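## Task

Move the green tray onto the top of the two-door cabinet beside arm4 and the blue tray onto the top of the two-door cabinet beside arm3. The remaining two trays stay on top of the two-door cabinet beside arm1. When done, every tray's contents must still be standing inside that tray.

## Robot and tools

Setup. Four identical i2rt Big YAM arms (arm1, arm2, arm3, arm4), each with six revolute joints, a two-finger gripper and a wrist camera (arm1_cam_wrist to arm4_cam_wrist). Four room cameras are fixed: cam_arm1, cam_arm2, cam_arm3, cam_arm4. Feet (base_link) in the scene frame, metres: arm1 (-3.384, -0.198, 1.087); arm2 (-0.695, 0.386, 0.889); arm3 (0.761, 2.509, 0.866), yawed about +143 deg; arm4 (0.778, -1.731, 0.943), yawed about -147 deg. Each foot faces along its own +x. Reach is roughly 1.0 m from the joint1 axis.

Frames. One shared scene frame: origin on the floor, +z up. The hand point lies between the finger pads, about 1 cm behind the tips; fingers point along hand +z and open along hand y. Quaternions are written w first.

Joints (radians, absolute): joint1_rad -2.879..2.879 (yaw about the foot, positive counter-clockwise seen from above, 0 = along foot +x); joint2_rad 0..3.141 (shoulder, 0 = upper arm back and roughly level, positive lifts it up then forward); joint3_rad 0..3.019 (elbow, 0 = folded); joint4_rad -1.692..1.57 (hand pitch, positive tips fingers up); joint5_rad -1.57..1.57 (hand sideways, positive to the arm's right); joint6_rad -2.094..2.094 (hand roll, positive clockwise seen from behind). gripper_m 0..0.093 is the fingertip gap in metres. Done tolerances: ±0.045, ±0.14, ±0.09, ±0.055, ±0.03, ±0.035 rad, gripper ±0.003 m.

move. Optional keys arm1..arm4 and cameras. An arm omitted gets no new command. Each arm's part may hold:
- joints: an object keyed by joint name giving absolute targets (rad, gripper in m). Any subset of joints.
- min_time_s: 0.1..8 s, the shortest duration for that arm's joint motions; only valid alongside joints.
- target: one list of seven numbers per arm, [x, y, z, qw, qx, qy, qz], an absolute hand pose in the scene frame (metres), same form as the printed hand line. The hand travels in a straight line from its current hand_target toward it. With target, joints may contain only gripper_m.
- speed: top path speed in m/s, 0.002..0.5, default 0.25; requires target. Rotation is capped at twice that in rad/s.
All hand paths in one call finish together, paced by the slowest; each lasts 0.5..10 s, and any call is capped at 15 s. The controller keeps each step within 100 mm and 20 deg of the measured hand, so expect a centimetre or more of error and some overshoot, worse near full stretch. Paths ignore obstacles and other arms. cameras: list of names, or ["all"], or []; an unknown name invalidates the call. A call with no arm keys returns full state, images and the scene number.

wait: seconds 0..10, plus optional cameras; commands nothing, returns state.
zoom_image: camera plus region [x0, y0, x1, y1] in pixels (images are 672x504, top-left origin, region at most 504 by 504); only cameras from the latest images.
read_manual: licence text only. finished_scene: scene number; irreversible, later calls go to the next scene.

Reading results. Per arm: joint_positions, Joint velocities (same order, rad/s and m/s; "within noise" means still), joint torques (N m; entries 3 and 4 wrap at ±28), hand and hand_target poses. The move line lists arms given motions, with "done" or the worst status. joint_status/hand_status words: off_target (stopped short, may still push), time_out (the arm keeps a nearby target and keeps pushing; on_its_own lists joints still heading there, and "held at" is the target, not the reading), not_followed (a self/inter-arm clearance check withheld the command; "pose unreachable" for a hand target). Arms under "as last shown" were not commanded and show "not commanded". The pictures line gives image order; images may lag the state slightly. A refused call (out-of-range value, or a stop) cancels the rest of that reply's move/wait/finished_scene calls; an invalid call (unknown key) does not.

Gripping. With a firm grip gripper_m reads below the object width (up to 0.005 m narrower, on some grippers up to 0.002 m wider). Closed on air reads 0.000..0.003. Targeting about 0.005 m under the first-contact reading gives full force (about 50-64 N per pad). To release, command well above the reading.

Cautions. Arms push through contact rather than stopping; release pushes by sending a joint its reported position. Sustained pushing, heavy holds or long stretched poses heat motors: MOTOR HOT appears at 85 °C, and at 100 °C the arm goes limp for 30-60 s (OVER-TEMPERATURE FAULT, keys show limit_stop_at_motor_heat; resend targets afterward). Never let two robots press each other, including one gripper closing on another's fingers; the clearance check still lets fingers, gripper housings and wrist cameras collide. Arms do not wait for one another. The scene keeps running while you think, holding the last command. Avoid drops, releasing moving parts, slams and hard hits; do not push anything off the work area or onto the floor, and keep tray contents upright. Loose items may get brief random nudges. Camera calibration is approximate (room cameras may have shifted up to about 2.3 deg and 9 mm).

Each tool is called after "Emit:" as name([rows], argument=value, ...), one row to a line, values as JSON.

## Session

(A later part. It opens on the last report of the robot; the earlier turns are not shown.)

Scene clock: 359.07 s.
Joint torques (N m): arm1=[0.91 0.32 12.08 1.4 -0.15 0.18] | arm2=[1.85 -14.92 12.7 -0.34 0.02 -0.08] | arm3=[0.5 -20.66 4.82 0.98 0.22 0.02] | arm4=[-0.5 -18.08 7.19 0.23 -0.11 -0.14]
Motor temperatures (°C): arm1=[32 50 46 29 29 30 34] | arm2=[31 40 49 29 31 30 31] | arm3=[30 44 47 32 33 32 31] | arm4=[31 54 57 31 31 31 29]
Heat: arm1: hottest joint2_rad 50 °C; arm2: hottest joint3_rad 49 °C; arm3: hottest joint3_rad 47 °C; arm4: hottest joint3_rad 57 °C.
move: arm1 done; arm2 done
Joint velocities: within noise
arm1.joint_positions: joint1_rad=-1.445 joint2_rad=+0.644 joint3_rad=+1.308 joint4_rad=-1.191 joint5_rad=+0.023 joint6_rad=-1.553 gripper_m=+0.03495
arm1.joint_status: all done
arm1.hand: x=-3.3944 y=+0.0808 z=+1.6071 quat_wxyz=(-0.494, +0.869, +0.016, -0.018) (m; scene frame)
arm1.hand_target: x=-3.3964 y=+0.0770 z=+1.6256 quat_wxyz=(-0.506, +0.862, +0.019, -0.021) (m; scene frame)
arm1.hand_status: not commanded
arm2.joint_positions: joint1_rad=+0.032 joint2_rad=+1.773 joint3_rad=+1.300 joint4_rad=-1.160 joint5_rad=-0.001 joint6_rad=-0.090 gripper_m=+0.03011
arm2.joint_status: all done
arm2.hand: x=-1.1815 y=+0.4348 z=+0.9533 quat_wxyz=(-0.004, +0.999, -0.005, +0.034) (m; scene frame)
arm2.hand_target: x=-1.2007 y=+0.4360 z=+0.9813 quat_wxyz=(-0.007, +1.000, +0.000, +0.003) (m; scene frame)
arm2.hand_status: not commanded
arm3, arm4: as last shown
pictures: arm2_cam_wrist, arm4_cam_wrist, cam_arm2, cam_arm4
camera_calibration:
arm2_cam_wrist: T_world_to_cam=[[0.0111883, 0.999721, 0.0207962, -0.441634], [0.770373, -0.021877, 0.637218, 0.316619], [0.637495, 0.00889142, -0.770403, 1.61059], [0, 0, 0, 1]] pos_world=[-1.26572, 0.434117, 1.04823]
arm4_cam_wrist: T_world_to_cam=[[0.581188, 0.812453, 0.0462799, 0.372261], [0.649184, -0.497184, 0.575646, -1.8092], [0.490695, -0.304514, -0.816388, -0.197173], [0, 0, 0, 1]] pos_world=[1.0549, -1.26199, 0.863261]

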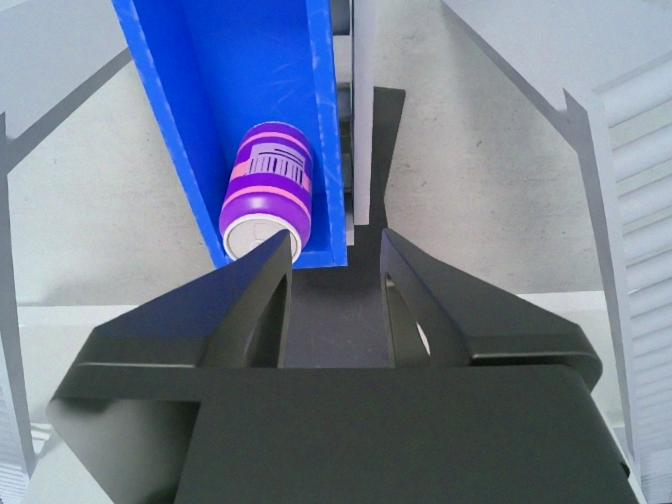

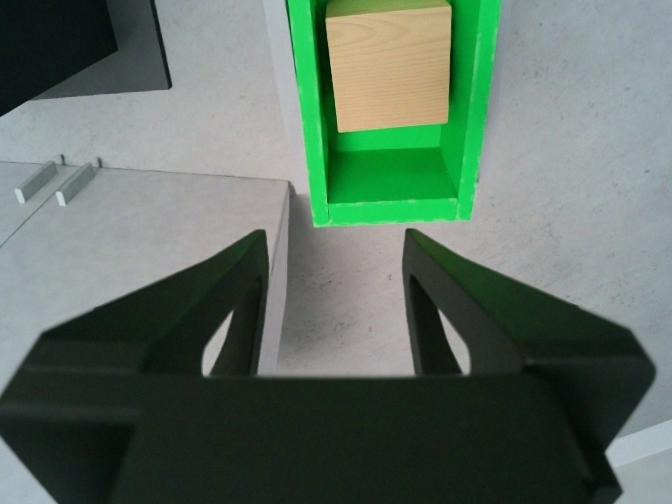

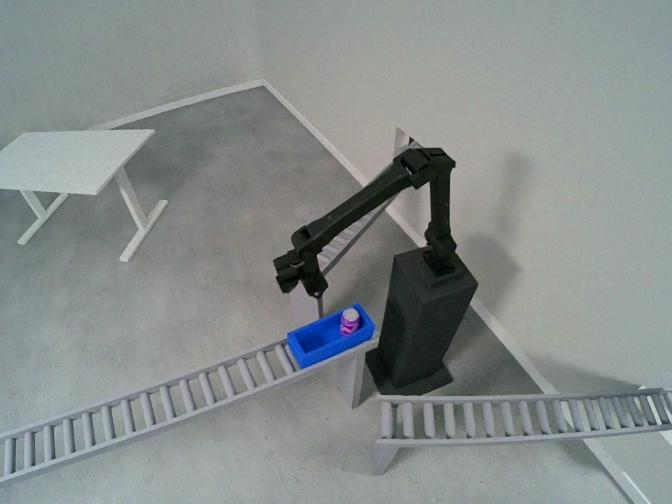

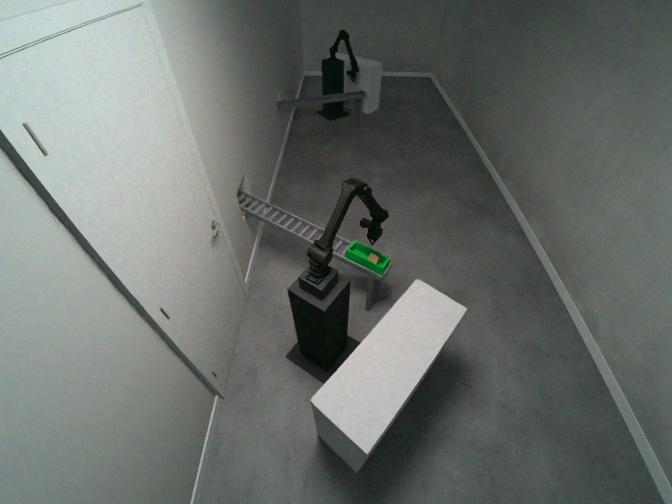

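Emit:
move(arm2={"target": [-1.171, 0.428, 0.82, 0, 1, 0.025, -0.012], "speed": 0.15, "joints": {"gripper_m": 0.03}}, arm4={"target": [1.0425, -1.2825, 0.62, 0, 0.964, -0.267, 0], "speed": 0.15, "joints": {"gripper_m": 0.028}}, cameras=["arm2_cam_wrist", "arm4_cam_wrist"])

Scene clock: 389.37 s.
Joint torques (N m): arm1=[1.08 0.32 12.11 1.4 -0.13 0.17] | arm2=[2.37 -12.34 6.48 1.02 -0.08 -0.08] | arm3=[0.44 -20.66 4.79 0.98 0.22 0.02] | arm4=[0.03 -17.38 6.11 0.2 -0.2 0.18]
Motor temperatures (°C): arm1=[31 46 55 29 29 30 34] | arm2=[31 40 50 29 31 30 30] | arm3=[30 44 47 32 33 32 31] | arm4=[31 54 57 31 31 31 29]
Heat: arm1: hottest joint3_rad 55 °C; arm2: hottest joint3_rad 50 °C; arm3: hottest joint3_rad 47 °C; arm4: hottest joint3_rad 57 °C.
move: arm2 done; arm4 off_target
Joint velocities: within noise
arm1, arm3: as last shown
arm2.joint_positions: joint1_rad=+0.033 joint2_rad=+1.908 joint3_rad=+1.082 joint4_rad=-0.723 joint5_rad=-0.016 joint6_rad=-0.130 gripper_m=+0.03011
arm2.joint_status: all done
arm2.hand: x=-1.1681 y=+0.4322 z=+0.8241 quat_wxyz=(-0.001, +1.000, +0.016, -0.009) (m; scene frame)
arm2.hand_target: x=-1.1708 y=+0.4281 z=+0.8200 quat_wxyz=(+0.000, +1.000, +0.025, -0.012) (m; scene frame)
arm2.hand_status: done (0.007 m and 1.1 deg from the pose sent, 0.134 m and 6.3 deg at the start)
arm4.joint_positions: joint1_rad=+1.618 joint2_rad=+2.553 joint3_rad=+1.368 joint4_rad=-0.398 joint5_rad=+0.000 joint6_rad=-1.578 gripper_m=+0.02808
arm4.joint_status: all done
arm4.hand: x=+1.0440 y=-1.2839 z=+0.6332 quat_wxyz=(-0.001, +0.965, -0.261, +0.002) (m; scene frame)
arm4.hand_target: x=+1.0423 y=-1.2829 z=+0.6203 quat_wxyz=(+0.000, +0.964, -0.267, +0.000) (m; scene frame)
arm4.hand_status: off_target (0.013 m and 0.8 deg from the pose sent, 0.165 m and 3.2 deg at the start)
pictures: arm2_cam_wrist, arm4_cam_wrist
camera_calibration:
arm2_cam_wrist: T_world_to_cam=[[-0.0293684, 0.999466, 0.014298, -0.478506], [0.822763, 0.0160483, 0.568158, 0.490155], [0.567625, 0.0284497, -0.822796, 1.45563], [0, 0, 0, 1]] pos_world=[-1.24359, 0.428972, 0.926044]
arm4_cam_wrist: T_world_to_cam=[[0.527322, 0.849087, 0.0313442, 0.518977], [0.684475, -0.446368, 0.57641, -1.6489], [0.503414, -0.282499, -0.816559, -0.249733], [0, 0, 0, 1]] pos_world=[0.980686, -1.24722, 0.730257]

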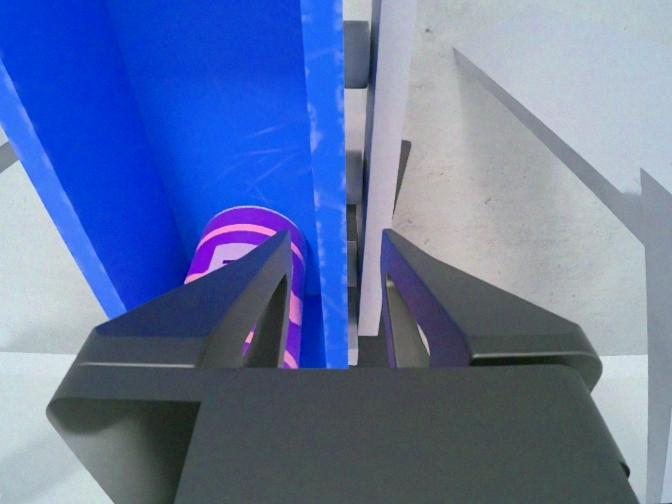

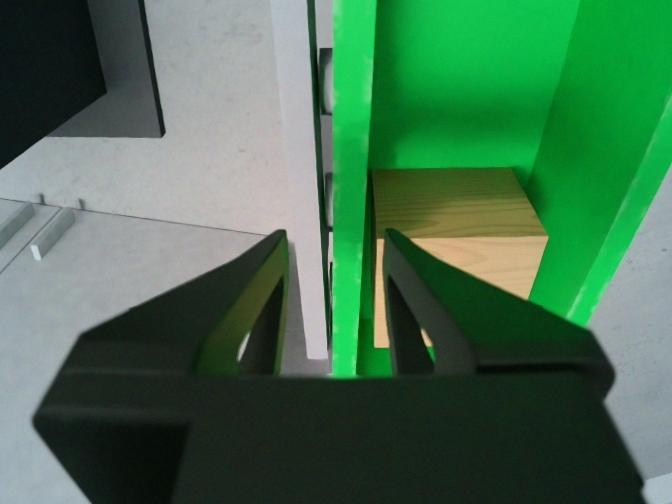

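Emit:
move(arm4={"target": [1.0445, -1.2785, 0.55, 0, 0.964, -0.267, 0], "speed": 0.12}, arm2={"target": [-1.174, 0.427, 0.748, 0, 1, 0.028, -0.012], "speed": 0.12}, cameras=["arm4_cam_wrist", "arm2_cam_wrist"])

Scene clock: 421.03 s.
Joint torques (N m): arm1=[0.97 0.32 12.11 1.43 -0.13 0.17] | arm2=[2.37 -12.92 5.5 0.98 -0.08 -0.08] | arm3=[0.56 -20.6 4.82 0.98 0.22 0.02] | arm4=[-0.03 -18.14 5.5 0.17 -0.2 0.17]
Motor temperatures (°C): arm1=[31 43 59 30 29 30 33] | arm2=[31 40 46 29 31 30 30] | arm3=[30 45 47 32 33 32 31] | arm4=[31 54 56 31 31 31 29]
Heat: arm1: hottest joint3_rad 59 °C; arm2: hottest joint3_rad 46 °C; arm3: hottest joint3_rad 47 °C; arm4: hottest joint3_rad 56 °C.
move: arm2 done; arm4 off_target
Joint velocities: within noise
arm1, arm3: as last shown
arm2.joint_positions: joint1_rad=+0.038 joint2_rad=+2.067 joint3_rad=+1.082 joint4_rad=-0.564 joint5_rad=-0.016 joint6_rad=-0.132 gripper_m=+0.03011
arm2.joint_status: not commanded
arm2.hand: x=-1.1704 y=+0.4311 z=+0.7520 quat_wxyz=(-0.001, +1.000, +0.019, -0.008) (m; scene frame)
arm2.hand_target: x=-1.1738 y=+0.4270 z=+0.7480 quat_wxyz=(+0.000, +1.000, +0.028, -0.012) (m; scene frame)
arm2.hand_status: done (0.007 m and 1.1 deg from the pose sent, 0.077 m and 1.4 deg at the start)
arm4.joint_positions: joint1_rad=+1.618 joint2_rad=+2.726 joint3_rad=+1.499 joint4_rad=-0.351 joint5_rad=+0.000 joint6_rad=-1.577 gripper_m=+0.02808
arm4.joint_status: not commanded
arm4.hand: x=+1.0487 y=-1.2764 z=+0.5649 quat_wxyz=(-0.004, +0.965, -0.261, +0.002) (m; scene frame)
arm4.hand_target: x=+1.0444 y=-1.2789 z=+0.5506 quat_wxyz=(+0.000, +0.964, -0.267, +0.000) (m; scene frame)
arm4.hand_status: off_target (0.016 m and 0.9 deg from the pose sent, 0.083 m and 0.8 deg at the start)
pictures: arm2_cam_wrist, arm4_cam_wrist
camera_calibration:
arm2_cam_wrist: T_world_to_cam=[[-0.0354613, 0.999273, 0.0140202, -0.483212], [0.821739, 0.0211712, 0.569471, 0.528725], [0.56876, 0.0317151, -0.821892, 1.39685], [0, 0, 0, 1]] pos_world=[-1.24608, 0.427365, 0.853743]
arm4_cam_wrist: T_world_to_cam=[[0.527847, 0.848547, 0.0366741, 0.507989], [0.682643, -0.449544, 0.576115, -1.61138], [0.505348, -0.279066, -0.816545, -0.303419], [0, 0, 0, 1]] pos_world=[0.985192, -1.24012, 0.661958]

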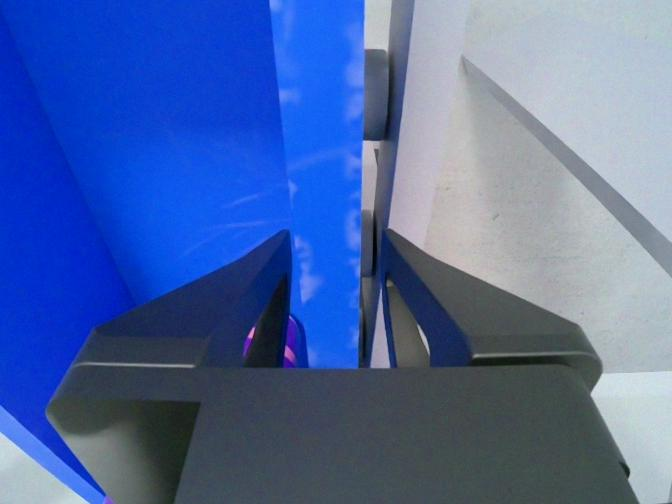

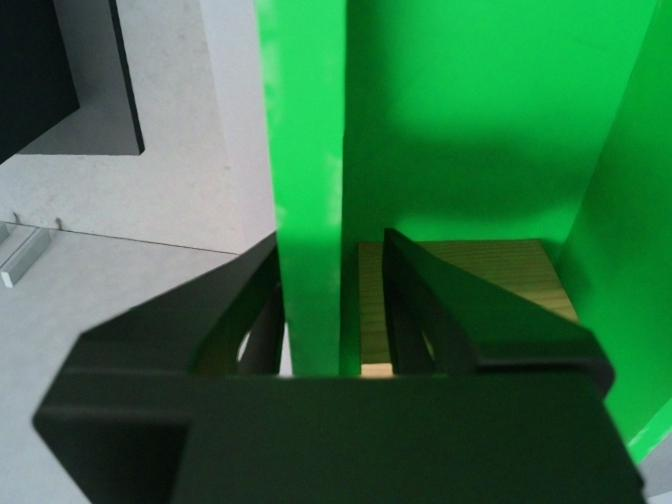

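Emit:
move(arm4={"target": [1.038, -1.2795, 0.538, 0, 0.964, -0.267, 0], "speed": 0.1}, arm2={"joints": {"gripper_m": 0.013}}, cameras=["arm4_cam_wrist", "arm2_cam_wrist"])

Emit:
move(arm2={"joints": {"gripper_m": 0.002}})

Scene clock: 437.63 s.
Joint torques (N m): arm1=[0.85 0.21 12.11 1.42 -0.15 0.18] | arm2=[2.32 -12.92 5.52 0.98 -0.04 0.03] | arm3=[0.44 -20.6 4.79 0.98 0.22 0.02] | arm4=[0.26 -17.61 5.52 0.25 -0.21 0.15]
Motor temperatures (°C): arm1=[31 43 60 30 29 30 33] | arm2=[31 40 45 29 31 30 30] | arm3=[30 45 46 32 33 32 31] | arm4=[31 53 55 31 31 31 29]
Heat: arm1: hottest joint3_rad 60 °C; arm2: hottest joint3_rad 45 °C; arm3: hottest joint3_rad 46 °C; arm4: hottest joint3_rad 55 °C.
move: arm2 done; arm4 off_target
Joint velocities: within noise
arm1, arm3: as last shown
arm2.joint_positions: joint1_rad=+0.039 joint2_rad=+2.067 joint3_rad=+1.082 joint4_rad=-0.564 joint5_rad=-0.017 joint6_rad=-0.142 gripper_m=+0.01327
arm2.joint_status: all done
arm2.hand: x=-1.1705 y=+0.4304 z=+0.7520 quat_wxyz=(+0.000, +1.000, +0.024, -0.008) (m; scene frame)
arm2.hand_target: x=-1.1738 y=+0.4270 z=+0.7480 quat_wxyz=(+0.000, +1.000, +0.028, -0.012) (m; scene frame)
arm2.hand_status: not commanded
arm4.joint_positions: joint1_rad=+1.626 joint2_rad=+2.747 joint3_rad=+1.506 joint4_rad=-0.337 joint5_rad=+0.000 joint6_rad=-1.567 gripper_m=+0.02808
arm4.joint_status: not commanded
arm4.hand: x=+1.0438 y=-1.2770 z=+0.5552 quat_wxyz=(-0.004, +0.965, -0.262, +0.002) (m; scene frame)
arm4.hand_target: x=+1.0378 y=-1.2801 z=+0.5387 quat_wxyz=(+0.000, +0.964, -0.267, +0.000) (m; scene frame)
arm4.hand_status: off_target (0.018 m and 0.8 deg from the pose sent, 0.029 m and 0.9 deg at the start)
pictures: arm2_cam_wrist, arm4_cam_wrist
camera_calibration:
arm2_cam_wrist: T_world_to_cam=[[-0.0465341, 0.998831, 0.0130938, -0.494619], [0.821534, 0.0308108, 0.569326, 0.524511], [0.568257, 0.0372501, -0.822008, 1.39401], [0, 0, 0, 1]] pos_world=[-1.24607, 0.425953, 0.853744]
arm4_cam_wrist: T_world_to_cam=[[0.529779, 0.847327, 0.0370265, 0.507724], [0.681424, -0.451232, 0.576238, -1.60366], [0.50497, -0.280048, -0.816443, -0.309918], [0, 0, 0, 1]] pos_world=[0.980289, -1.24062, 0.652259]

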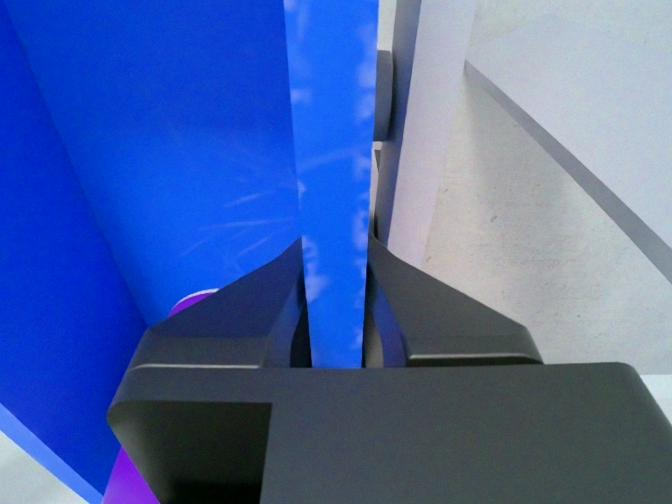

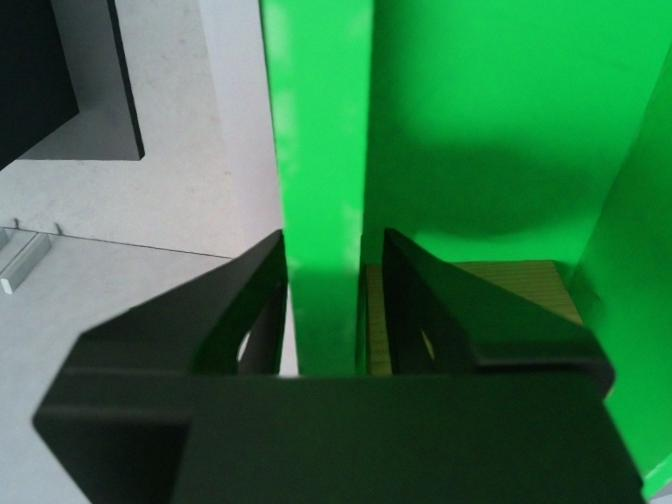

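Scene clock: 438.07 s.
Joint torques (N m): arm1=[0.91 0.26 12.03 1.39 -0.13 0.16] | arm2=[2.32 -12.86 5.5 0.98 -0.04 0.09] | arm3=[0.44 -20.6 4.82 0.98 0.22 0.02] | arm4=[0.21 -17.49 5.42 0.32 -0.19 0.18]
Motor temperatures (°C): arm1=[31 43 60 30 29 30 33] | arm2=[31 40 45 29 31 30 30] | arm3=[30 45 46 32 33 32 31] | arm4=[31 53 55 31 31 31 29]
Heat: arm1: hottest joint3_rad 60 °C; arm2: hottest joint3_rad 45 °C; arm3: hottest joint3_rad 46 °C; arm4: hottest joint3_rad 55 °C.
move: arm2 off_target
Joint velocities: within noise
arm1, arm3, arm4: as last shown
arm2.joint_positions: joint1_rad=+0.039 joint2_rad=+2.067 joint3_rad=+1.082 joint4_rad=-0.564 joint5_rad=-0.017 joint6_rad=-0.146 gripper_m=+0.01223
arm2.joint_status: gripper_m off_target (ended at +0.01226, target +0.00200)
arm2.hand: x=-1.1705 y=+0.4304 z=+0.7520 quat_wxyz=(+0.000, +1.000, +0.027, -0.008) (m; scene frame)
arm2.hand_target: x=-1.1738 y=+0.4271 z=+0.7480 quat_wxyz=(+0.000, +1.000, +0.028, -0.012) (m; scene frame)
arm2.hand_status: not commanded
pictures: none

Emit:
move(arm4={"joints": {"gripper_m": 0.012}}, arm2={"target": [-1.179, 0.4275, 0.785, 0, 1, 0.031, 0], "speed": 0.05})

Emit:
move(arm4={"joints": {"gripper_m": 0.002}}, arm2={"target": [-1.183, 0.4275, 0.83, -0.012, 1, 0.031, -0.012], "speed": 0.06}, cameras=["arm4_cam_wrist", "arm2_cam_wrist"])

Scene clock: 445.43 s.
Joint torques (N m): arm1=[0.91 0.44 12.07 1.39 -0.13 0.17] | arm2=[2.26 -16.67 7.35 -1.69 -0.18 -0.1] | arm3=[0.32 -20.66 4.81 0.98 0.22 0.01] | arm4=[0.5 -17.61 5.52 0.27 -0.19 0.16]
Motor temperatures (°C): arm1=[31 42 60 30 29 30 33] | arm2=[31 40 45 29 31 30 31] | arm3=[30 45 46 32 33 32 31] | arm4=[31 54 54 31 31 31 29]
Heat: arm1: hottest joint3_rad 60 °C; arm2: hottest joint3_rad 45 °C; arm3: hottest joint3_rad 46 °C; arm4: hottest joint2_rad 54 °C.
move: arm2 off_target; arm4 done
Joint velocities: within noise
arm1, arm3: as last shown
arm2.joint_positions: joint1_rad=+0.039 joint2_rad=+2.056 joint3_rad=+1.095 joint4_rad=-0.627 joint5_rad=-0.010 joint6_rad=-0.137 gripper_m=+0.01223
arm2.joint_status: not commanded
arm2.hand: x=-1.1651 y=+0.4310 z=+0.7600 quat_wxyz=(-0.001, +1.000, +0.022, +0.011) (m; scene frame)
arm2.hand_target: x=-1.1787 y=+0.4276 z=+0.7845 quat_wxyz=(+0.000, +1.000, +0.031, -0.001) (m; scene frame)
arm2.hand_status: off_target (0.029 m and 1.7 deg from the pose sent, 0.034 m and 1.1 deg at the start)
arm4.joint_positions: joint1_rad=+1.626 joint2_rad=+2.748 joint3_rad=+1.506 joint4_rad=-0.337 joint5_rad=+0.000 joint6_rad=-1.566 gripper_m=+0.01210
arm4.joint_status: all done
arm4.hand: x=+1.0434 y=-1.2776 z=+0.5544 quat_wxyz=(-0.003, +0.965, -0.263, +0.002) (m; scene frame)
arm4.hand_target: x=+1.0378 y=-1.2801 z=+0.5387 quat_wxyz=(+0.000, +0.964, -0.267, +0.000) (m; scene frame)
arm4.hand_status: not commanded
pictures: none

Scene clock: 446.93 s.
Joint torques (N m): arm1=[0.91 0.32 12.08 1.36 -0.13 0.17] | arm2=[2.37 -16.91 8.18 -0.79 -0.13 -0.03] | arm3=[0.56 -20.66 4.81 1.01 0.23 0.02] | arm4=[-0.09 -17.55 5.39 0.24 -0.18 0.14]
Motor temperatures (°C): arm1=[31 42 60 30 29 30 33] | arm2=[31 40 45 29 31 30 31] | arm3=[30 45 46 32 33 32 31] | arm4=[31 54 54 31 31 31 30]
Heat: arm1: hottest joint3_rad 60 °C; arm2: hottest joint3_rad 45 °C; arm3: hottest joint3_rad 46 °C; arm4: hottest joint2_rad 54 °C.
move: arm2 off_target; arm4 off_target
Joint velocities: within noise
arm1: as last shown
arm2.joint_positions: joint1_rad=+0.045 joint2_rad=+1.968 joint3_rad=+1.095 joint4_rad=-0.720 joint5_rad=+0.010 joint6_rad=-0.135 gripper_m=+0.01223
arm2.joint_status: not commanded
arm2.hand: x=-1.1634 y=+0.4311 z=+0.8002 quat_wxyz=(-0.011, +1.000, +0.024, +0.014) (m; scene frame)
arm2.hand_target: x=-1.1823 y=+0.4275 z=+0.8294 quat_wxyz=(-0.012, +0.999, +0.031, -0.012) (m; scene frame)
arm2.hand_status: off_target (0.036 m and 3.1 deg from the pose sent, 0.072 m and 3.1 deg at the start)
arm3.joint_positions: joint1_rad=-1.643 joint2_rad=+2.269 joint3_rad=+1.371 joint4_rad=-0.696 joint5_rad=-0.002 joint6_rad=+1.613 gripper_m=+0.04011
arm3.joint_status: not commanded
arm3.hand: x=+1.0604 y=+2.0509 z=+0.6904 quat_wxyz=(+0.017, -0.964, -0.265, +0.003) (m; scene frame)
arm3.hand_target: x=+1.0695 y=+2.0475 z=+0.6939 quat_wxyz=(+0.005, -0.964, -0.266, +0.000) (m; scene frame)
arm3.hand_status: not commanded
arm4.joint_positions: joint1_rad=+1.626 joint2_rad=+2.748 joint3_rad=+1.506 joint4_rad=-0.337 joint5_rad=-0.001 joint6_rad=-1.564 gripper_m=+0.01035
arm4.joint_status: gripper_m off_target (ended at +0.01037, target +0.00200)
arm4.hand: x=+1.0431 y=-1.2775 z=+0.5544 quat_wxyz=(-0.004, +0.965, -0.263, +0.002) (m; scene frame)
arm4.hand_target: x=+1.0377 y=-1.2800 z=+0.5387 quat_wxyz=(+0.000, +0.964, -0.267, +0.000) (m; scene frame)
arm4.hand_status: not commanded
pictures: arm2_cam_wrist, arm4_cam_wrist
camera_calibration:
arm2_cam_wrist: T_world_to_cam=[[-0.0466577, 0.998327, 0.0341451, -0.512311], [0.795077, 0.0164222, 0.606286, 0.437122], [0.604711, 0.0554359, -0.794513, 1.44214], [0, 0, 0, 1]] pos_world=[-1.24353, 0.424329, 0.89827]
arm4_cam_wrist: T_world_to_cam=[[0.531787, 0.846135, 0.0354638, 0.505854], [0.681253, -0.452286, 0.575614, -1.60378], [0.503087, -0.281944, -0.816952, -0.310499], [0, 0, 0, 1]] pos_world=[0.979782, -1.24093, 0.651556]

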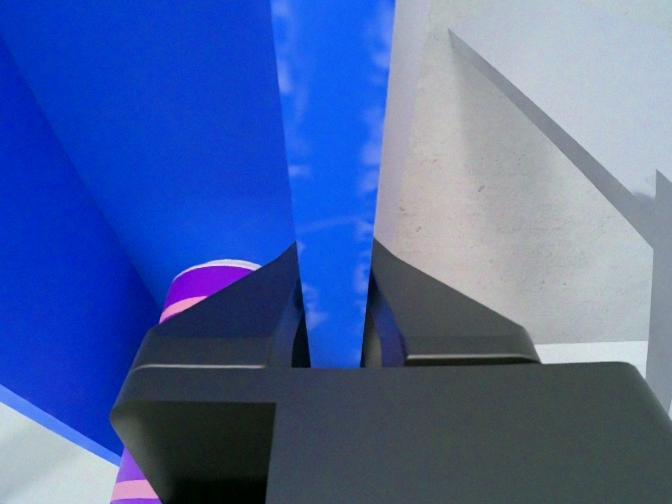

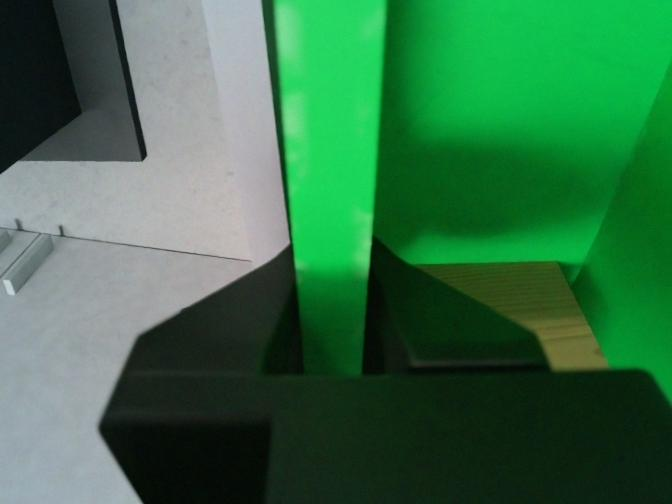

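Emit:
move(arm4={"target": [1.05, -1.2805, 0.60, 0, 0.965, -0.262, 0], "speed": 0.05}, arm2={"target": [-1.186, 0.43, 0.86, -0.010, 1, 0.031, -0.012], "speed": 0.06})

Emit:
move(arm4={"target": [1.055, -1.2685, 0.68, 0, 0.965, -0.262, 0.012], "speed": 0.06}, arm2={"target": [-1.186, 0.43, 0.965, -0.010, 1, 0.031, -0.012], "speed": 0.15}, cameras=["arm4_cam_wrist", "arm2_cam_wrist"])

Scene clock: 454.40 s.
Joint torques (N m): arm1=[0.85 0.38 12.07 1.4 -0.13 0.17] | arm2=[1.9 -16.85 10.54 -0.91 -0.26 -0.11] | arm3=[0.38 -20.66 4.79 0.98 0.23 0.02] | arm4=[-0.56 -23.41 4 -0.32 0.11 0.15]
Motor temperatures (°C): arm1=[31 42 60 30 29 30 33] | arm2=[31 40 45 29 31 30 31] | arm3=[30 45 46 32 33 32 31] | arm4=[31 53 54 31 31 31 30]
Heat: arm1: hottest joint3_rad 60 °C; arm2: hottest joint3_rad 45 °C; arm3: hottest joint3_rad 46 °C; arm4: hottest joint3_rad 54 °C.
move: arm2 off_target; arm4 off_target
Joint velocities: arm1=[within noise] | arm2=[within noise] | arm3=[within noise] | arm4=[-0.015 -0.005 -0.046 -0.007 -0.037 -0.007 0]
arm1, arm3: as last shown
arm2.joint_positions: joint1_rad=+0.045 joint2_rad=+1.918 joint3_rad=+1.095 joint4_rad=-0.793 joint5_rad=+0.010 joint6_rad=-0.135 gripper_m=+0.01223
arm2.joint_status: not commanded
arm2.hand: x=-1.1556 y=+0.4300 z=+0.8231 quat_wxyz=(-0.010, +0.999, +0.024, +0.026) (m; scene frame)
arm2.hand_target: x=-1.1844 y=+0.4299 z=+0.8600 quat_wxyz=(-0.010, +0.999, +0.031, -0.012) (m; scene frame)
arm2.hand_status: off_target (0.048 m and 4.5 deg from the pose sent, 0.064 m and 3.1 deg at the start)
arm4.joint_positions: joint1_rad=+1.617 joint2_rad=+2.681 joint3_rad=+1.432 joint4_rad=-0.382 joint5_rad=-0.008 joint6_rad=-1.594 gripper_m=+0.01033
arm4.joint_status: not commanded
arm4.hand: x=+1.0349 y=-1.2983 z=+0.5788 quat_wxyz=(+0.020, +0.967, -0.254, -0.009) (m; scene frame)
arm4.hand_target: x=+1.0498 y=-1.2809 z=+0.5997 quat_wxyz=(+0.000, +0.965, -0.262, +0.000) (m; scene frame)
arm4.hand_status: off_target (0.032 m and 2.7 deg from the pose sent, 0.046 m and 0.5 deg at the start)
pictures: none

Scene clock: 456.53 s.
Joint torques (N m): arm1=[1.14 0.32 12.07 1.4 -0.14 0.18] | arm2=[1.67 -15.91 13.74 -0.96 -0.26 -0.12] | arm3=[0.44 -20.66 4.79 0.98 0.23 0.02] | arm4=[0.03 -23.77 4.94 -0.32 0.3 0.19]
Motor temperatures (°C): arm1=[31 42 60 30 29 30 33] | arm2=[31 40 45 29 31 30 32] | arm3=[30 45 46 32 33 32 31] | arm4=[31 54 53 31 31 31 31]
Heat: arm1: hottest joint3_rad 60 °C; arm2: hottest joint3_rad 45 °C; arm3: hottest joint3_rad 46 °C; arm4: hottest joint2_rad 54 °C.
move: arm2 off_target; arm4 off_target
Joint velocities: within noise
arm1.joint_positions: joint1_rad=-1.445 joint2_rad=+0.644 joint3_rad=+1.308 joint4_rad=-1.191 joint5_rad=+0.023 joint6_rad=-1.553 gripper_m=+0.03495
arm1.joint_status: not commanded
arm1.hand: x=-3.3944 y=+0.0808 z=+1.6071 quat_wxyz=(-0.494, +0.869, +0.016, -0.018) (m; scene frame)
arm1.hand_target: x=-3.3964 y=+0.0770 z=+1.6256 quat_wxyz=(-0.506, +0.862, +0.019, -0.021) (m; scene frame)
arm1.hand_status: not commanded
arm2.joint_positions: joint1_rad=+0.045 joint2_rad=+1.753 joint3_rad=+1.175 joint4_rad=-1.051 joint5_rad=+0.010 joint6_rad=-0.138 gripper_m=+0.01223
arm2.joint_status: not commanded
arm2.hand: x=-1.1559 y=+0.4286 z=+0.9215 quat_wxyz=(-0.009, +0.999, +0.025, +0.033) (m; scene frame)
arm2.hand_target: x=-1.1833 y=+0.4298 z=+0.9650 quat_wxyz=(-0.010, +0.999, +0.031, -0.012) (m; scene frame)
arm2.hand_status: off_target (0.053 m and 5.2 deg from the pose sent, 0.145 m and 4.5 deg at the start)
arm3: as last shown
arm4.joint_positions: joint1_rad=+1.617 joint2_rad=+2.511 joint3_rad=+1.372 joint4_rad=-0.487 joint5_rad=+0.010 joint6_rad=-1.590 gripper_m=+0.01033
arm4.joint_status: not commanded
arm4.hand: x=+1.0454 y=-1.2866 z=+0.6554 quat_wxyz=(+0.021, +0.967, -0.256, +0.001) (m; scene frame)
arm4.hand_target: x=+1.0547 y=-1.2688 z=+0.6795 quat_wxyz=(+0.000, +0.965, -0.262, +0.012) (m; scene frame)
arm4.hand_status: off_target (0.032 m and 2.8 deg from the pose sent, 0.107 m and 3.5 deg at the start)
pictures: arm2_cam_wrist, arm4_cam_wrist
camera_calibration:
arm2_cam_wrist: T_world_to_cam=[[-0.0499619, 0.99833, 0.0289935, -0.512734], [0.772343, 0.020214, 0.634884, 0.303333], [0.633238, 0.0541129, -0.772063, 1.54708], [0, 0, 0, 1]] pos_world=[-1.23956, 0.42203, 1.01673]
arm4_cam_wrist: T_world_to_cam=[[0.518224, 0.855165, -0.0116893, 0.565351], [0.696944, -0.414342, 0.585312, -1.64152], [0.495695, -0.311469, -0.810724, -0.266092], [0, 0, 0, 1]] pos_world=[0.982969, -1.2465, 0.751682]

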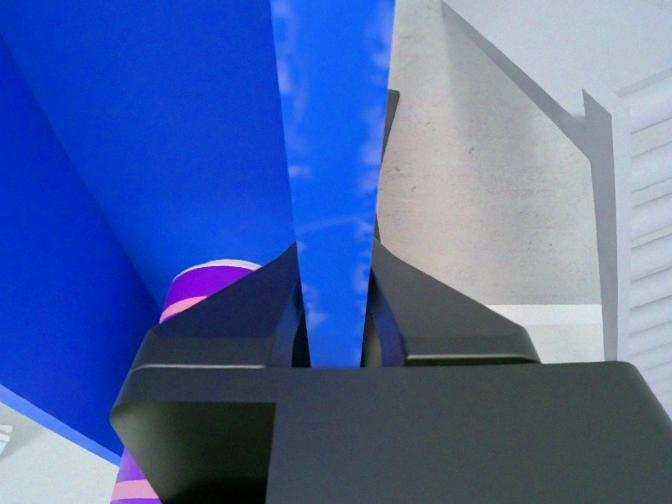

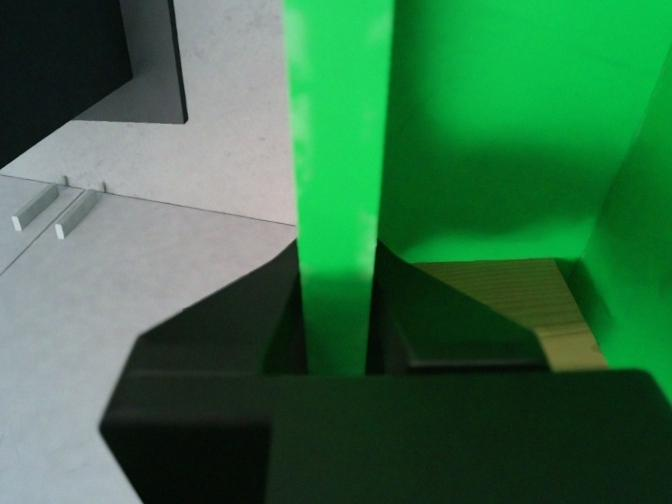

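Emit:
move(arm4={"target": [1.06, -1.2635, 0.99, 0, 0.965, -0.262, 0.02], "speed": 0.15}, arm2={"joints": {"joint1_rad": -0.546, "joint2_rad": 2.05, "joint3_rad": 1.91, "joint4_rad": -1.4, "joint5_rad": 0, "joint6_rad": -1.255}, "min_time_s": 4.5}, cameras=["cam_arm2", "cam_arm4"])

Scene clock: 464.67 s.
Joint torques (N m): arm1=[0.97 0.26 12.04 1.39 -0.13 0.17] | arm2=[1.49 -18.37 16.47 -0.99 0.17 -0.08] | arm3=[0.44 -20.6 4.79 0.96 0.23 0.02] | arm4=[-0.03 -20.54 15.04 -0.44 0.28 0.17]
Motor temperatures (°C): arm1=[31 42 61 30 29 30 33] | arm2=[31 40 48 29 31 30 32] | arm3=[30 45 46 32 33 32 31] | arm4=[31 54 55 31 31 31 31]
Heat: arm1: hottest joint3_rad 61 °C; arm2: hottest joint3_rad 48 °C; arm3: hottest joint3_rad 46 °C; arm4: hottest joint3_rad 55 °C.
move: arm2 done; arm4 off_target
Joint velocities: within noise
arm1, arm3: as last shown
arm2.joint_positions: joint1_rad=-0.544 joint2_rad=+2.067 joint3_rad=+1.827 joint4_rad=-1.375 joint5_rad=-0.007 joint6_rad=-1.247 gripper_m=+0.01223
arm2.joint_status: all done
arm2.hand: x=-1.1809 y=+0.7737 z=+0.9846 quat_wxyz=(+0.014, +0.959, +0.281, +0.015) (m; scene frame)
arm2.hand_target: x=-1.1957 y=+0.7883 z=+1.0263 quat_wxyz=(-0.019, +0.959, +0.284, -0.004) (m; scene frame)
arm2.hand_status: not commanded
arm4.joint_positions: joint1_rad=+1.617 joint2_rad=+1.935 joint3_rad=+1.345 joint4_rad=-1.080 joint5_rad=+0.024 joint6_rad=-1.590 gripper_m=+0.01033
arm4.joint_status: not commanded
arm4.hand: x=+1.0440 y=-1.2923 z=+0.9516 quat_wxyz=(+0.044, +0.966, -0.255, +0.002) (m; scene frame)
arm4.hand_target: x=+1.0586 y=-1.2656 z=+0.9908 quat_wxyz=(+0.000, +0.965, -0.262, +0.019) (m; scene frame)
arm4.hand_status: off_target (0.051 m and 5.5 deg from the pose sent, 0.336 m and 3.3 deg at the start)
pictures: cam_arm2, cam_arm4

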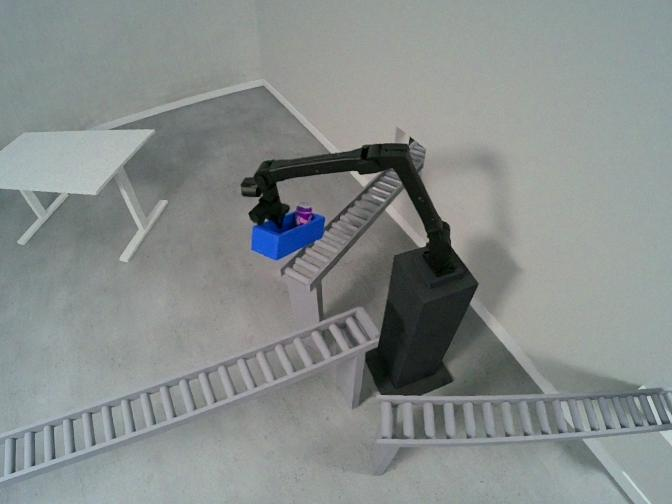

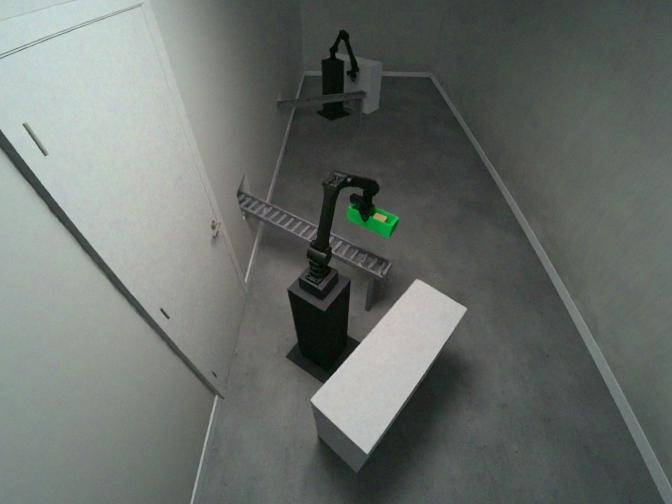

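Emit:
move(arm4={"joints": {"joint1_rad": -0.15, "joint6_rad": -1.58, "joint5_rad": 0}, "min_time_s": 5}, arm2={"target": [-1.058, 0.8915, 0.79, -0.010, 0.963, 0.2695, -0.015], "speed": 0.2}, cameras=["arm2_cam_wrist", "cam_arm4", "arm4_cam_wrist"])

Scene clock: 478.10 s.
Joint torques (N m): arm1=[0.85 0.44 12.04 1.37 -0.13 0.18] | arm2=[2.73 -18.08 8.34 0.55 -0.31 -0.13] | arm3=[0.44 -20.72 4.82 0.98 0.22 0.02] | arm4=[0.73 -20.72 14.9 -0.53 0.03 0.09]
Motor temperatures (°C): arm1=[31 41 61 30 29 30 33] | arm2=[31 42 50 29 31 30 32] | arm3=[30 45 46 32 33 32 31] | arm4=[31 53 61 31 31 31 32]
Heat: arm1: hottest joint3_rad 61 °C; arm2: hottest joint3_rad 50 °C; arm3: hottest joint3_rad 46 °C; arm4: hottest joint3_rad 61 °C.
move: arm2 off_target; arm4 done
Joint velocities: within noise
arm1, arm3: as last shown
arm2.joint_positions: joint1_rad=-0.835 joint2_rad=+2.271 joint3_rad=+1.582 joint4_rad=-0.892 joint5_rad=-0.029 joint6_rad=-1.486 gripper_m=+0.01223
arm2.joint_status: not commanded
arm2.hand: x=-1.0439 y=+0.8881 z=+0.7799 quat_wxyz=(+0.003, +0.967, +0.256, -0.007) (m; scene frame)
arm2.hand_target: x=-1.0579 y=+0.8912 z=+0.7902 quat_wxyz=(-0.010, +0.963, +0.270, -0.015) (m; scene frame)
arm2.hand_status: off_target (0.018 m and 2.4 deg from the pose sent, 0.259 m and 4.6 deg at the start)
arm4.joint_positions: joint1_rad=-0.156 joint2_rad=+1.935 joint3_rad=+1.345 joint4_rad=-1.080 joint5_rad=-0.003 joint6_rad=-1.589 gripper_m=+0.01033
arm4.joint_status: all done
arm4.hand: x=+1.1576 y=-2.0755 z=+0.9431 quat_wxyz=(+0.011, +0.413, -0.909, -0.050) (m; scene frame)
arm4.hand_target: x=+1.1818 y=-2.0950 z=+0.9817 quat_wxyz=(-0.006, +0.411, -0.911, -0.006) (m; scene frame)
arm4.hand_status: not commanded
pictures: arm2_cam_wrist, arm4_cam_wrist, cam_arm4
camera_calibration:
arm2_cam_wrist: T_world_to_cam=[[-0.493214, 0.869854, 0.00970216, -1.29533], [0.717159, 0.400272, 0.570496, -0.0473863], [0.492364, 0.288334, -0.821243, 1.02521], [0, 0, 0, 1]] pos_world=[-1.10967, 0.850116, 0.881545]
arm4_cam_wrist: T_world_to_cam=[[0.732489, -0.676877, -0.0727883, -2.18485], [-0.532615, -0.636377, 0.557983, -1.22668], [-0.424007, -0.369948, -0.826654, 0.624116], [0, 0, 0, 1]] pos_world=[1.21166, -2.02862, 1.04137]

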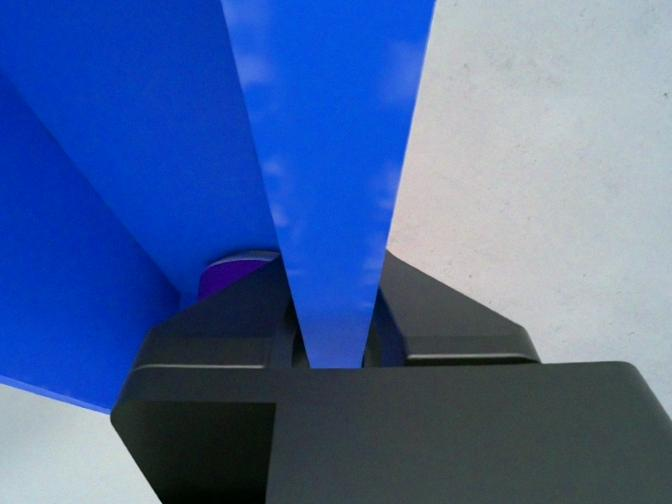

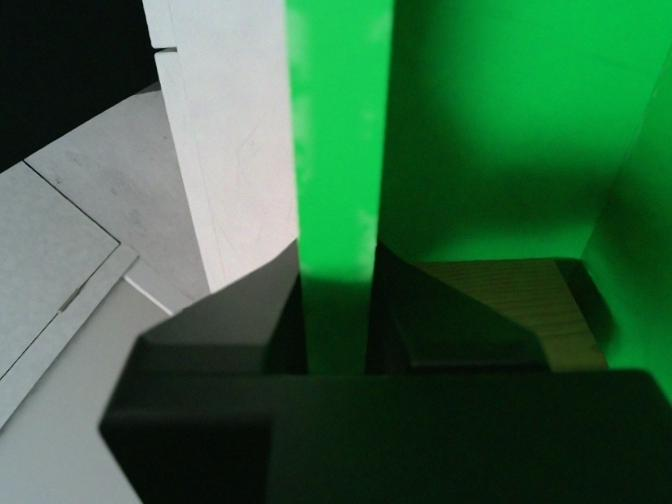

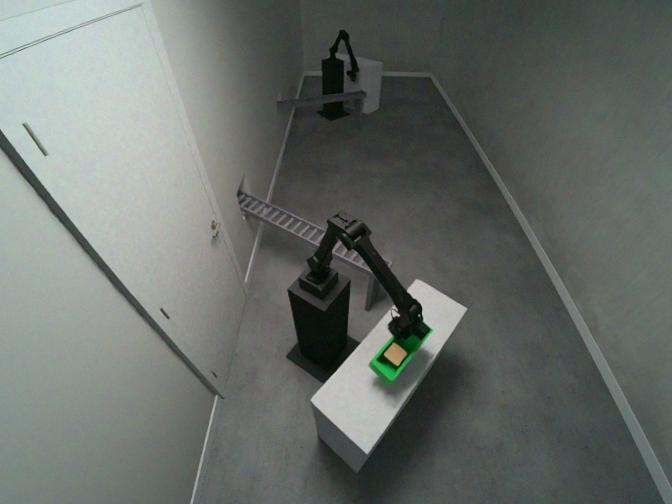

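Emit:
move(arm4={"target": [1.157, -2.069, 0.885, -0.016, 0.416, -0.908, 0.037], "speed": 0.12}, arm2={"target": [-1.0565, 0.894, 0.755, -0.004, 0.9626, 0.2695, -0.02], "speed": 0.08})

Emit:
move(arm4={"target": [1.157, -2.069, 0.845, -0.010, 0.416, -0.908, 0.024], "speed": 0.06}, arm2={"target": [-1.0565, 0.894, 0.735, -0.006, 0.9626, 0.2695, -0.02], "speed": 0.06}, cameras=["arm2_cam_wrist", "cam_arm4", "arm4_cam_wrist", "cam_arm2"])

Scene clock: 486.03 s.
Joint torques (N m): arm1=[0.91 0.38 12.05 1.39 -0.13 0.17] | arm2=[2.14 -15.97 9.21 1.05 -0.71 -0.13] | arm3=[0.44 -20.66 4.79 0.98 0.22 0.02] | arm4=[0.73 -16.73 9.01 0.58 0.25 0.07]
Motor temperatures (°C): arm1=[31 41 61 30 29 30 33] | arm2=[31 42 49 29 31 30 32] | arm3=[30 45 46 32 33 32 31] | arm4=[31 53 64 31 31 31 32]
Heat: arm1: hottest joint3_rad 61 °C; arm2: hottest joint3_rad 49 °C; arm3: hottest joint3_rad 46 °C; arm4: hottest joint3_rad 64 °C.
move: arm2 off_target; arm4 off_target
Joint velocities: within noise
arm1, arm3: as last shown
arm2.joint_positions: joint1_rad=-0.836 joint2_rad=+2.305 joint3_rad=+1.582 joint4_rad=-0.859 joint5_rad=-0.031 joint6_rad=-1.493 gripper_m=+0.01223
arm2.joint_status: not commanded
arm2.hand: x=-1.0436 y=+0.8879 z=+0.7598 quat_wxyz=(+0.004, +0.966, +0.259, -0.008) (m; scene frame)
arm2.hand_target: x=-1.0562 y=+0.8936 z=+0.7554 quat_wxyz=(-0.004, +0.963, +0.269, -0.020) (m; scene frame)
arm2.hand_status: off_target (0.015 m and 2.1 deg from the pose sent, 0.028 m and 2.4 deg at the start)
arm4.joint_positions: joint1_rad=-0.150 joint2_rad=+1.935 joint3_rad=+1.128 joint4_rad=-0.717 joint5_rad=+0.007 joint6_rad=-1.589 gripper_m=+0.01033
arm4.joint_status: not commanded
arm4.hand: x=+1.1466 y=-2.0625 z=+0.8790 quat_wxyz=(-0.013, +0.416, -0.909, +0.019) (m; scene frame)
arm4.hand_target: x=+1.1569 y=-2.0688 z=+0.8852 quat_wxyz=(-0.016, +0.416, -0.908, +0.037) (m; scene frame)
arm4.hand_status: off_target (0.014 m and 2.0 deg from the pose sent, 0.058 m and 10.4 deg at the start)
pictures: none

Scene clock: 487.40 s.
Joint torques (N m): arm1=[0.85 0.32 12.01 1.4 -0.13 0.17] | arm2=[2.2 -15.27 8.95 1.78 -0.5 0.01] | arm3=[0.5 -20.66 4.79 0.96 0.22 0.02] | arm4=[0.62 -16.73 9.36 0.49 0.23 0.04]
Motor temperatures (°C): arm1=[31 41 61 30 29 30 33] | arm2=[31 42 49 29 31 30 32] | arm3=[30 45 46 32 33 32 31] | arm4=[31 53 64 31 31 31 32]
Heat: arm1: hottest joint3_rad 61 °C; arm2: hottest joint3_rad 49 °C; arm3: hottest joint3_rad 46 °C; arm4: hottest joint3_rad 64 °C.
move: arm2 off_target; arm4 off_target
Joint velocities: within noise
arm1, arm3: as last shown
arm2.joint_positions: joint1_rad=-0.836 joint2_rad=+2.328 joint3_rad=+1.582 joint4_rad=-0.837 joint5_rad=-0.035 joint6_rad=-1.505 gripper_m=+0.01223
arm2.joint_status: not commanded
arm2.hand: x=-1.0437 y=+0.8869 z=+0.7463 quat_wxyz=(+0.006, +0.964, +0.265, -0.010) (m; scene frame)
arm2.hand_target: x=-1.0560 y=+0.8934 z=+0.7356 quat_wxyz=(-0.006, +0.963, +0.270, -0.020) (m; scene frame)
arm2.hand_status: off_target (0.018 m and 1.8 deg from the pose sent, 0.028 m and 2.2 deg at the start)
arm4.joint_positions: joint1_rad=-0.150 joint2_rad=+2.021 joint3_rad=+1.128 joint4_rad=-0.665 joint5_rad=+0.008 joint6_rad=-1.589 gripper_m=+0.01033
arm4.joint_status: not commanded
arm4.hand: x=+1.1429 y=-2.0584 z=+0.8391 quat_wxyz=(-0.006, +0.416, -0.909, +0.004) (m; scene frame)
arm4.hand_target: x=+1.1569 y=-2.0687 z=+0.8456 quat_wxyz=(-0.010, +0.416, -0.909, +0.024) (m; scene frame)
arm4.hand_status: off_target (0.019 m and 2.3 deg from the pose sent, 0.036 m and 0.7 deg at the start)
pictures: arm2_cam_wrist, arm4_cam_wrist, cam_arm2, cam_arm4
camera_calibration:
arm2_cam_wrist: T_world_to_cam=[[-0.508965, 0.860757, 0.00720085, -1.30041], [0.712318, 0.416467, 0.564941, -0.0431308], [0.483278, 0.292665, -0.8251, 0.987425], [0, 0, 0, 1]] pos_world=[-1.10834, 0.848311, 0.848455]
arm4_cam_wrist: T_world_to_cam=[[0.73698, -0.674738, 0.0398653, -2.26542], [-0.572592, -0.591895, 0.567273, -1.03618], [-0.359165, -0.440896, -0.822564, 0.314643], [0, 0, 0, 1]] pos_world=[1.18927, -2.00315, 0.936923]

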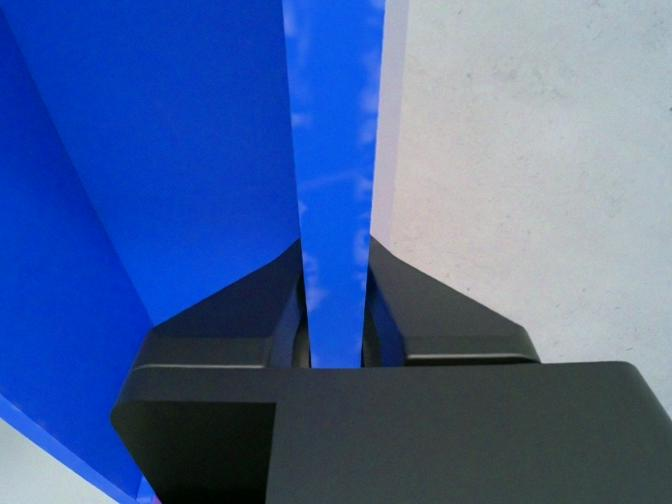

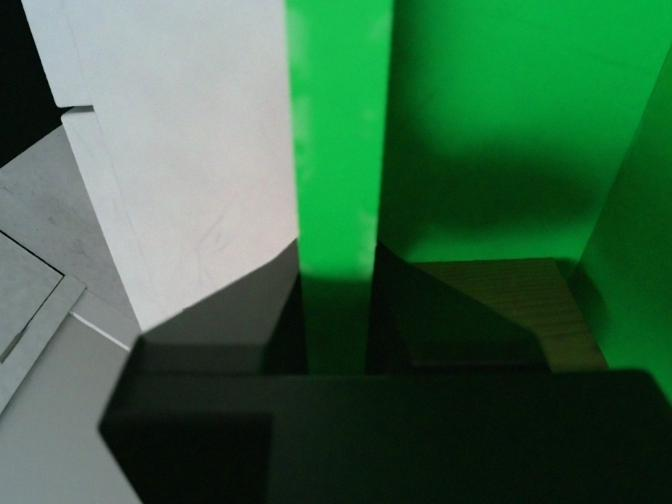

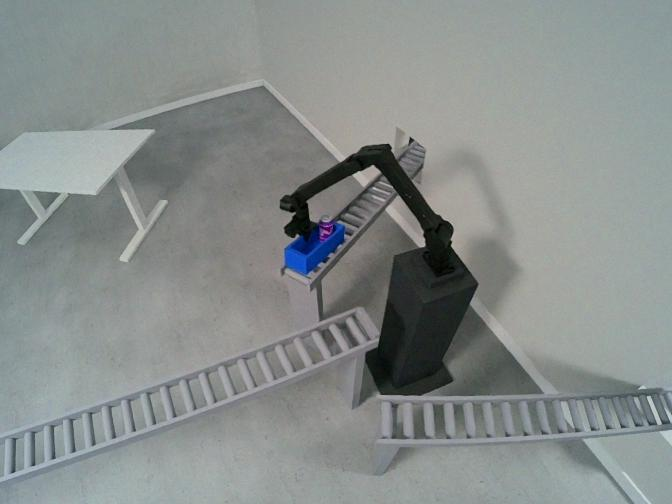

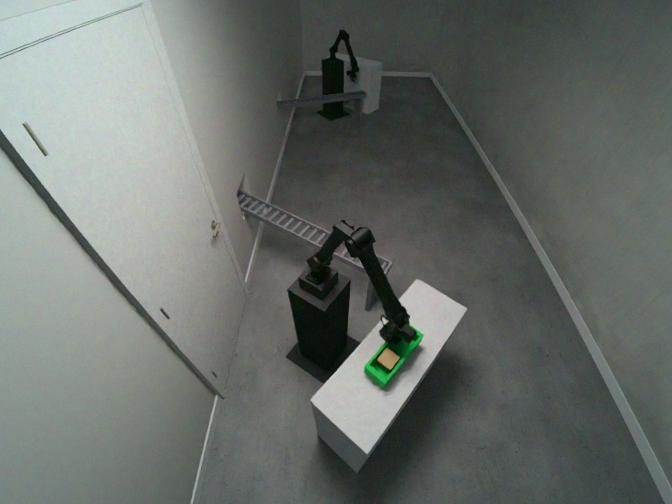

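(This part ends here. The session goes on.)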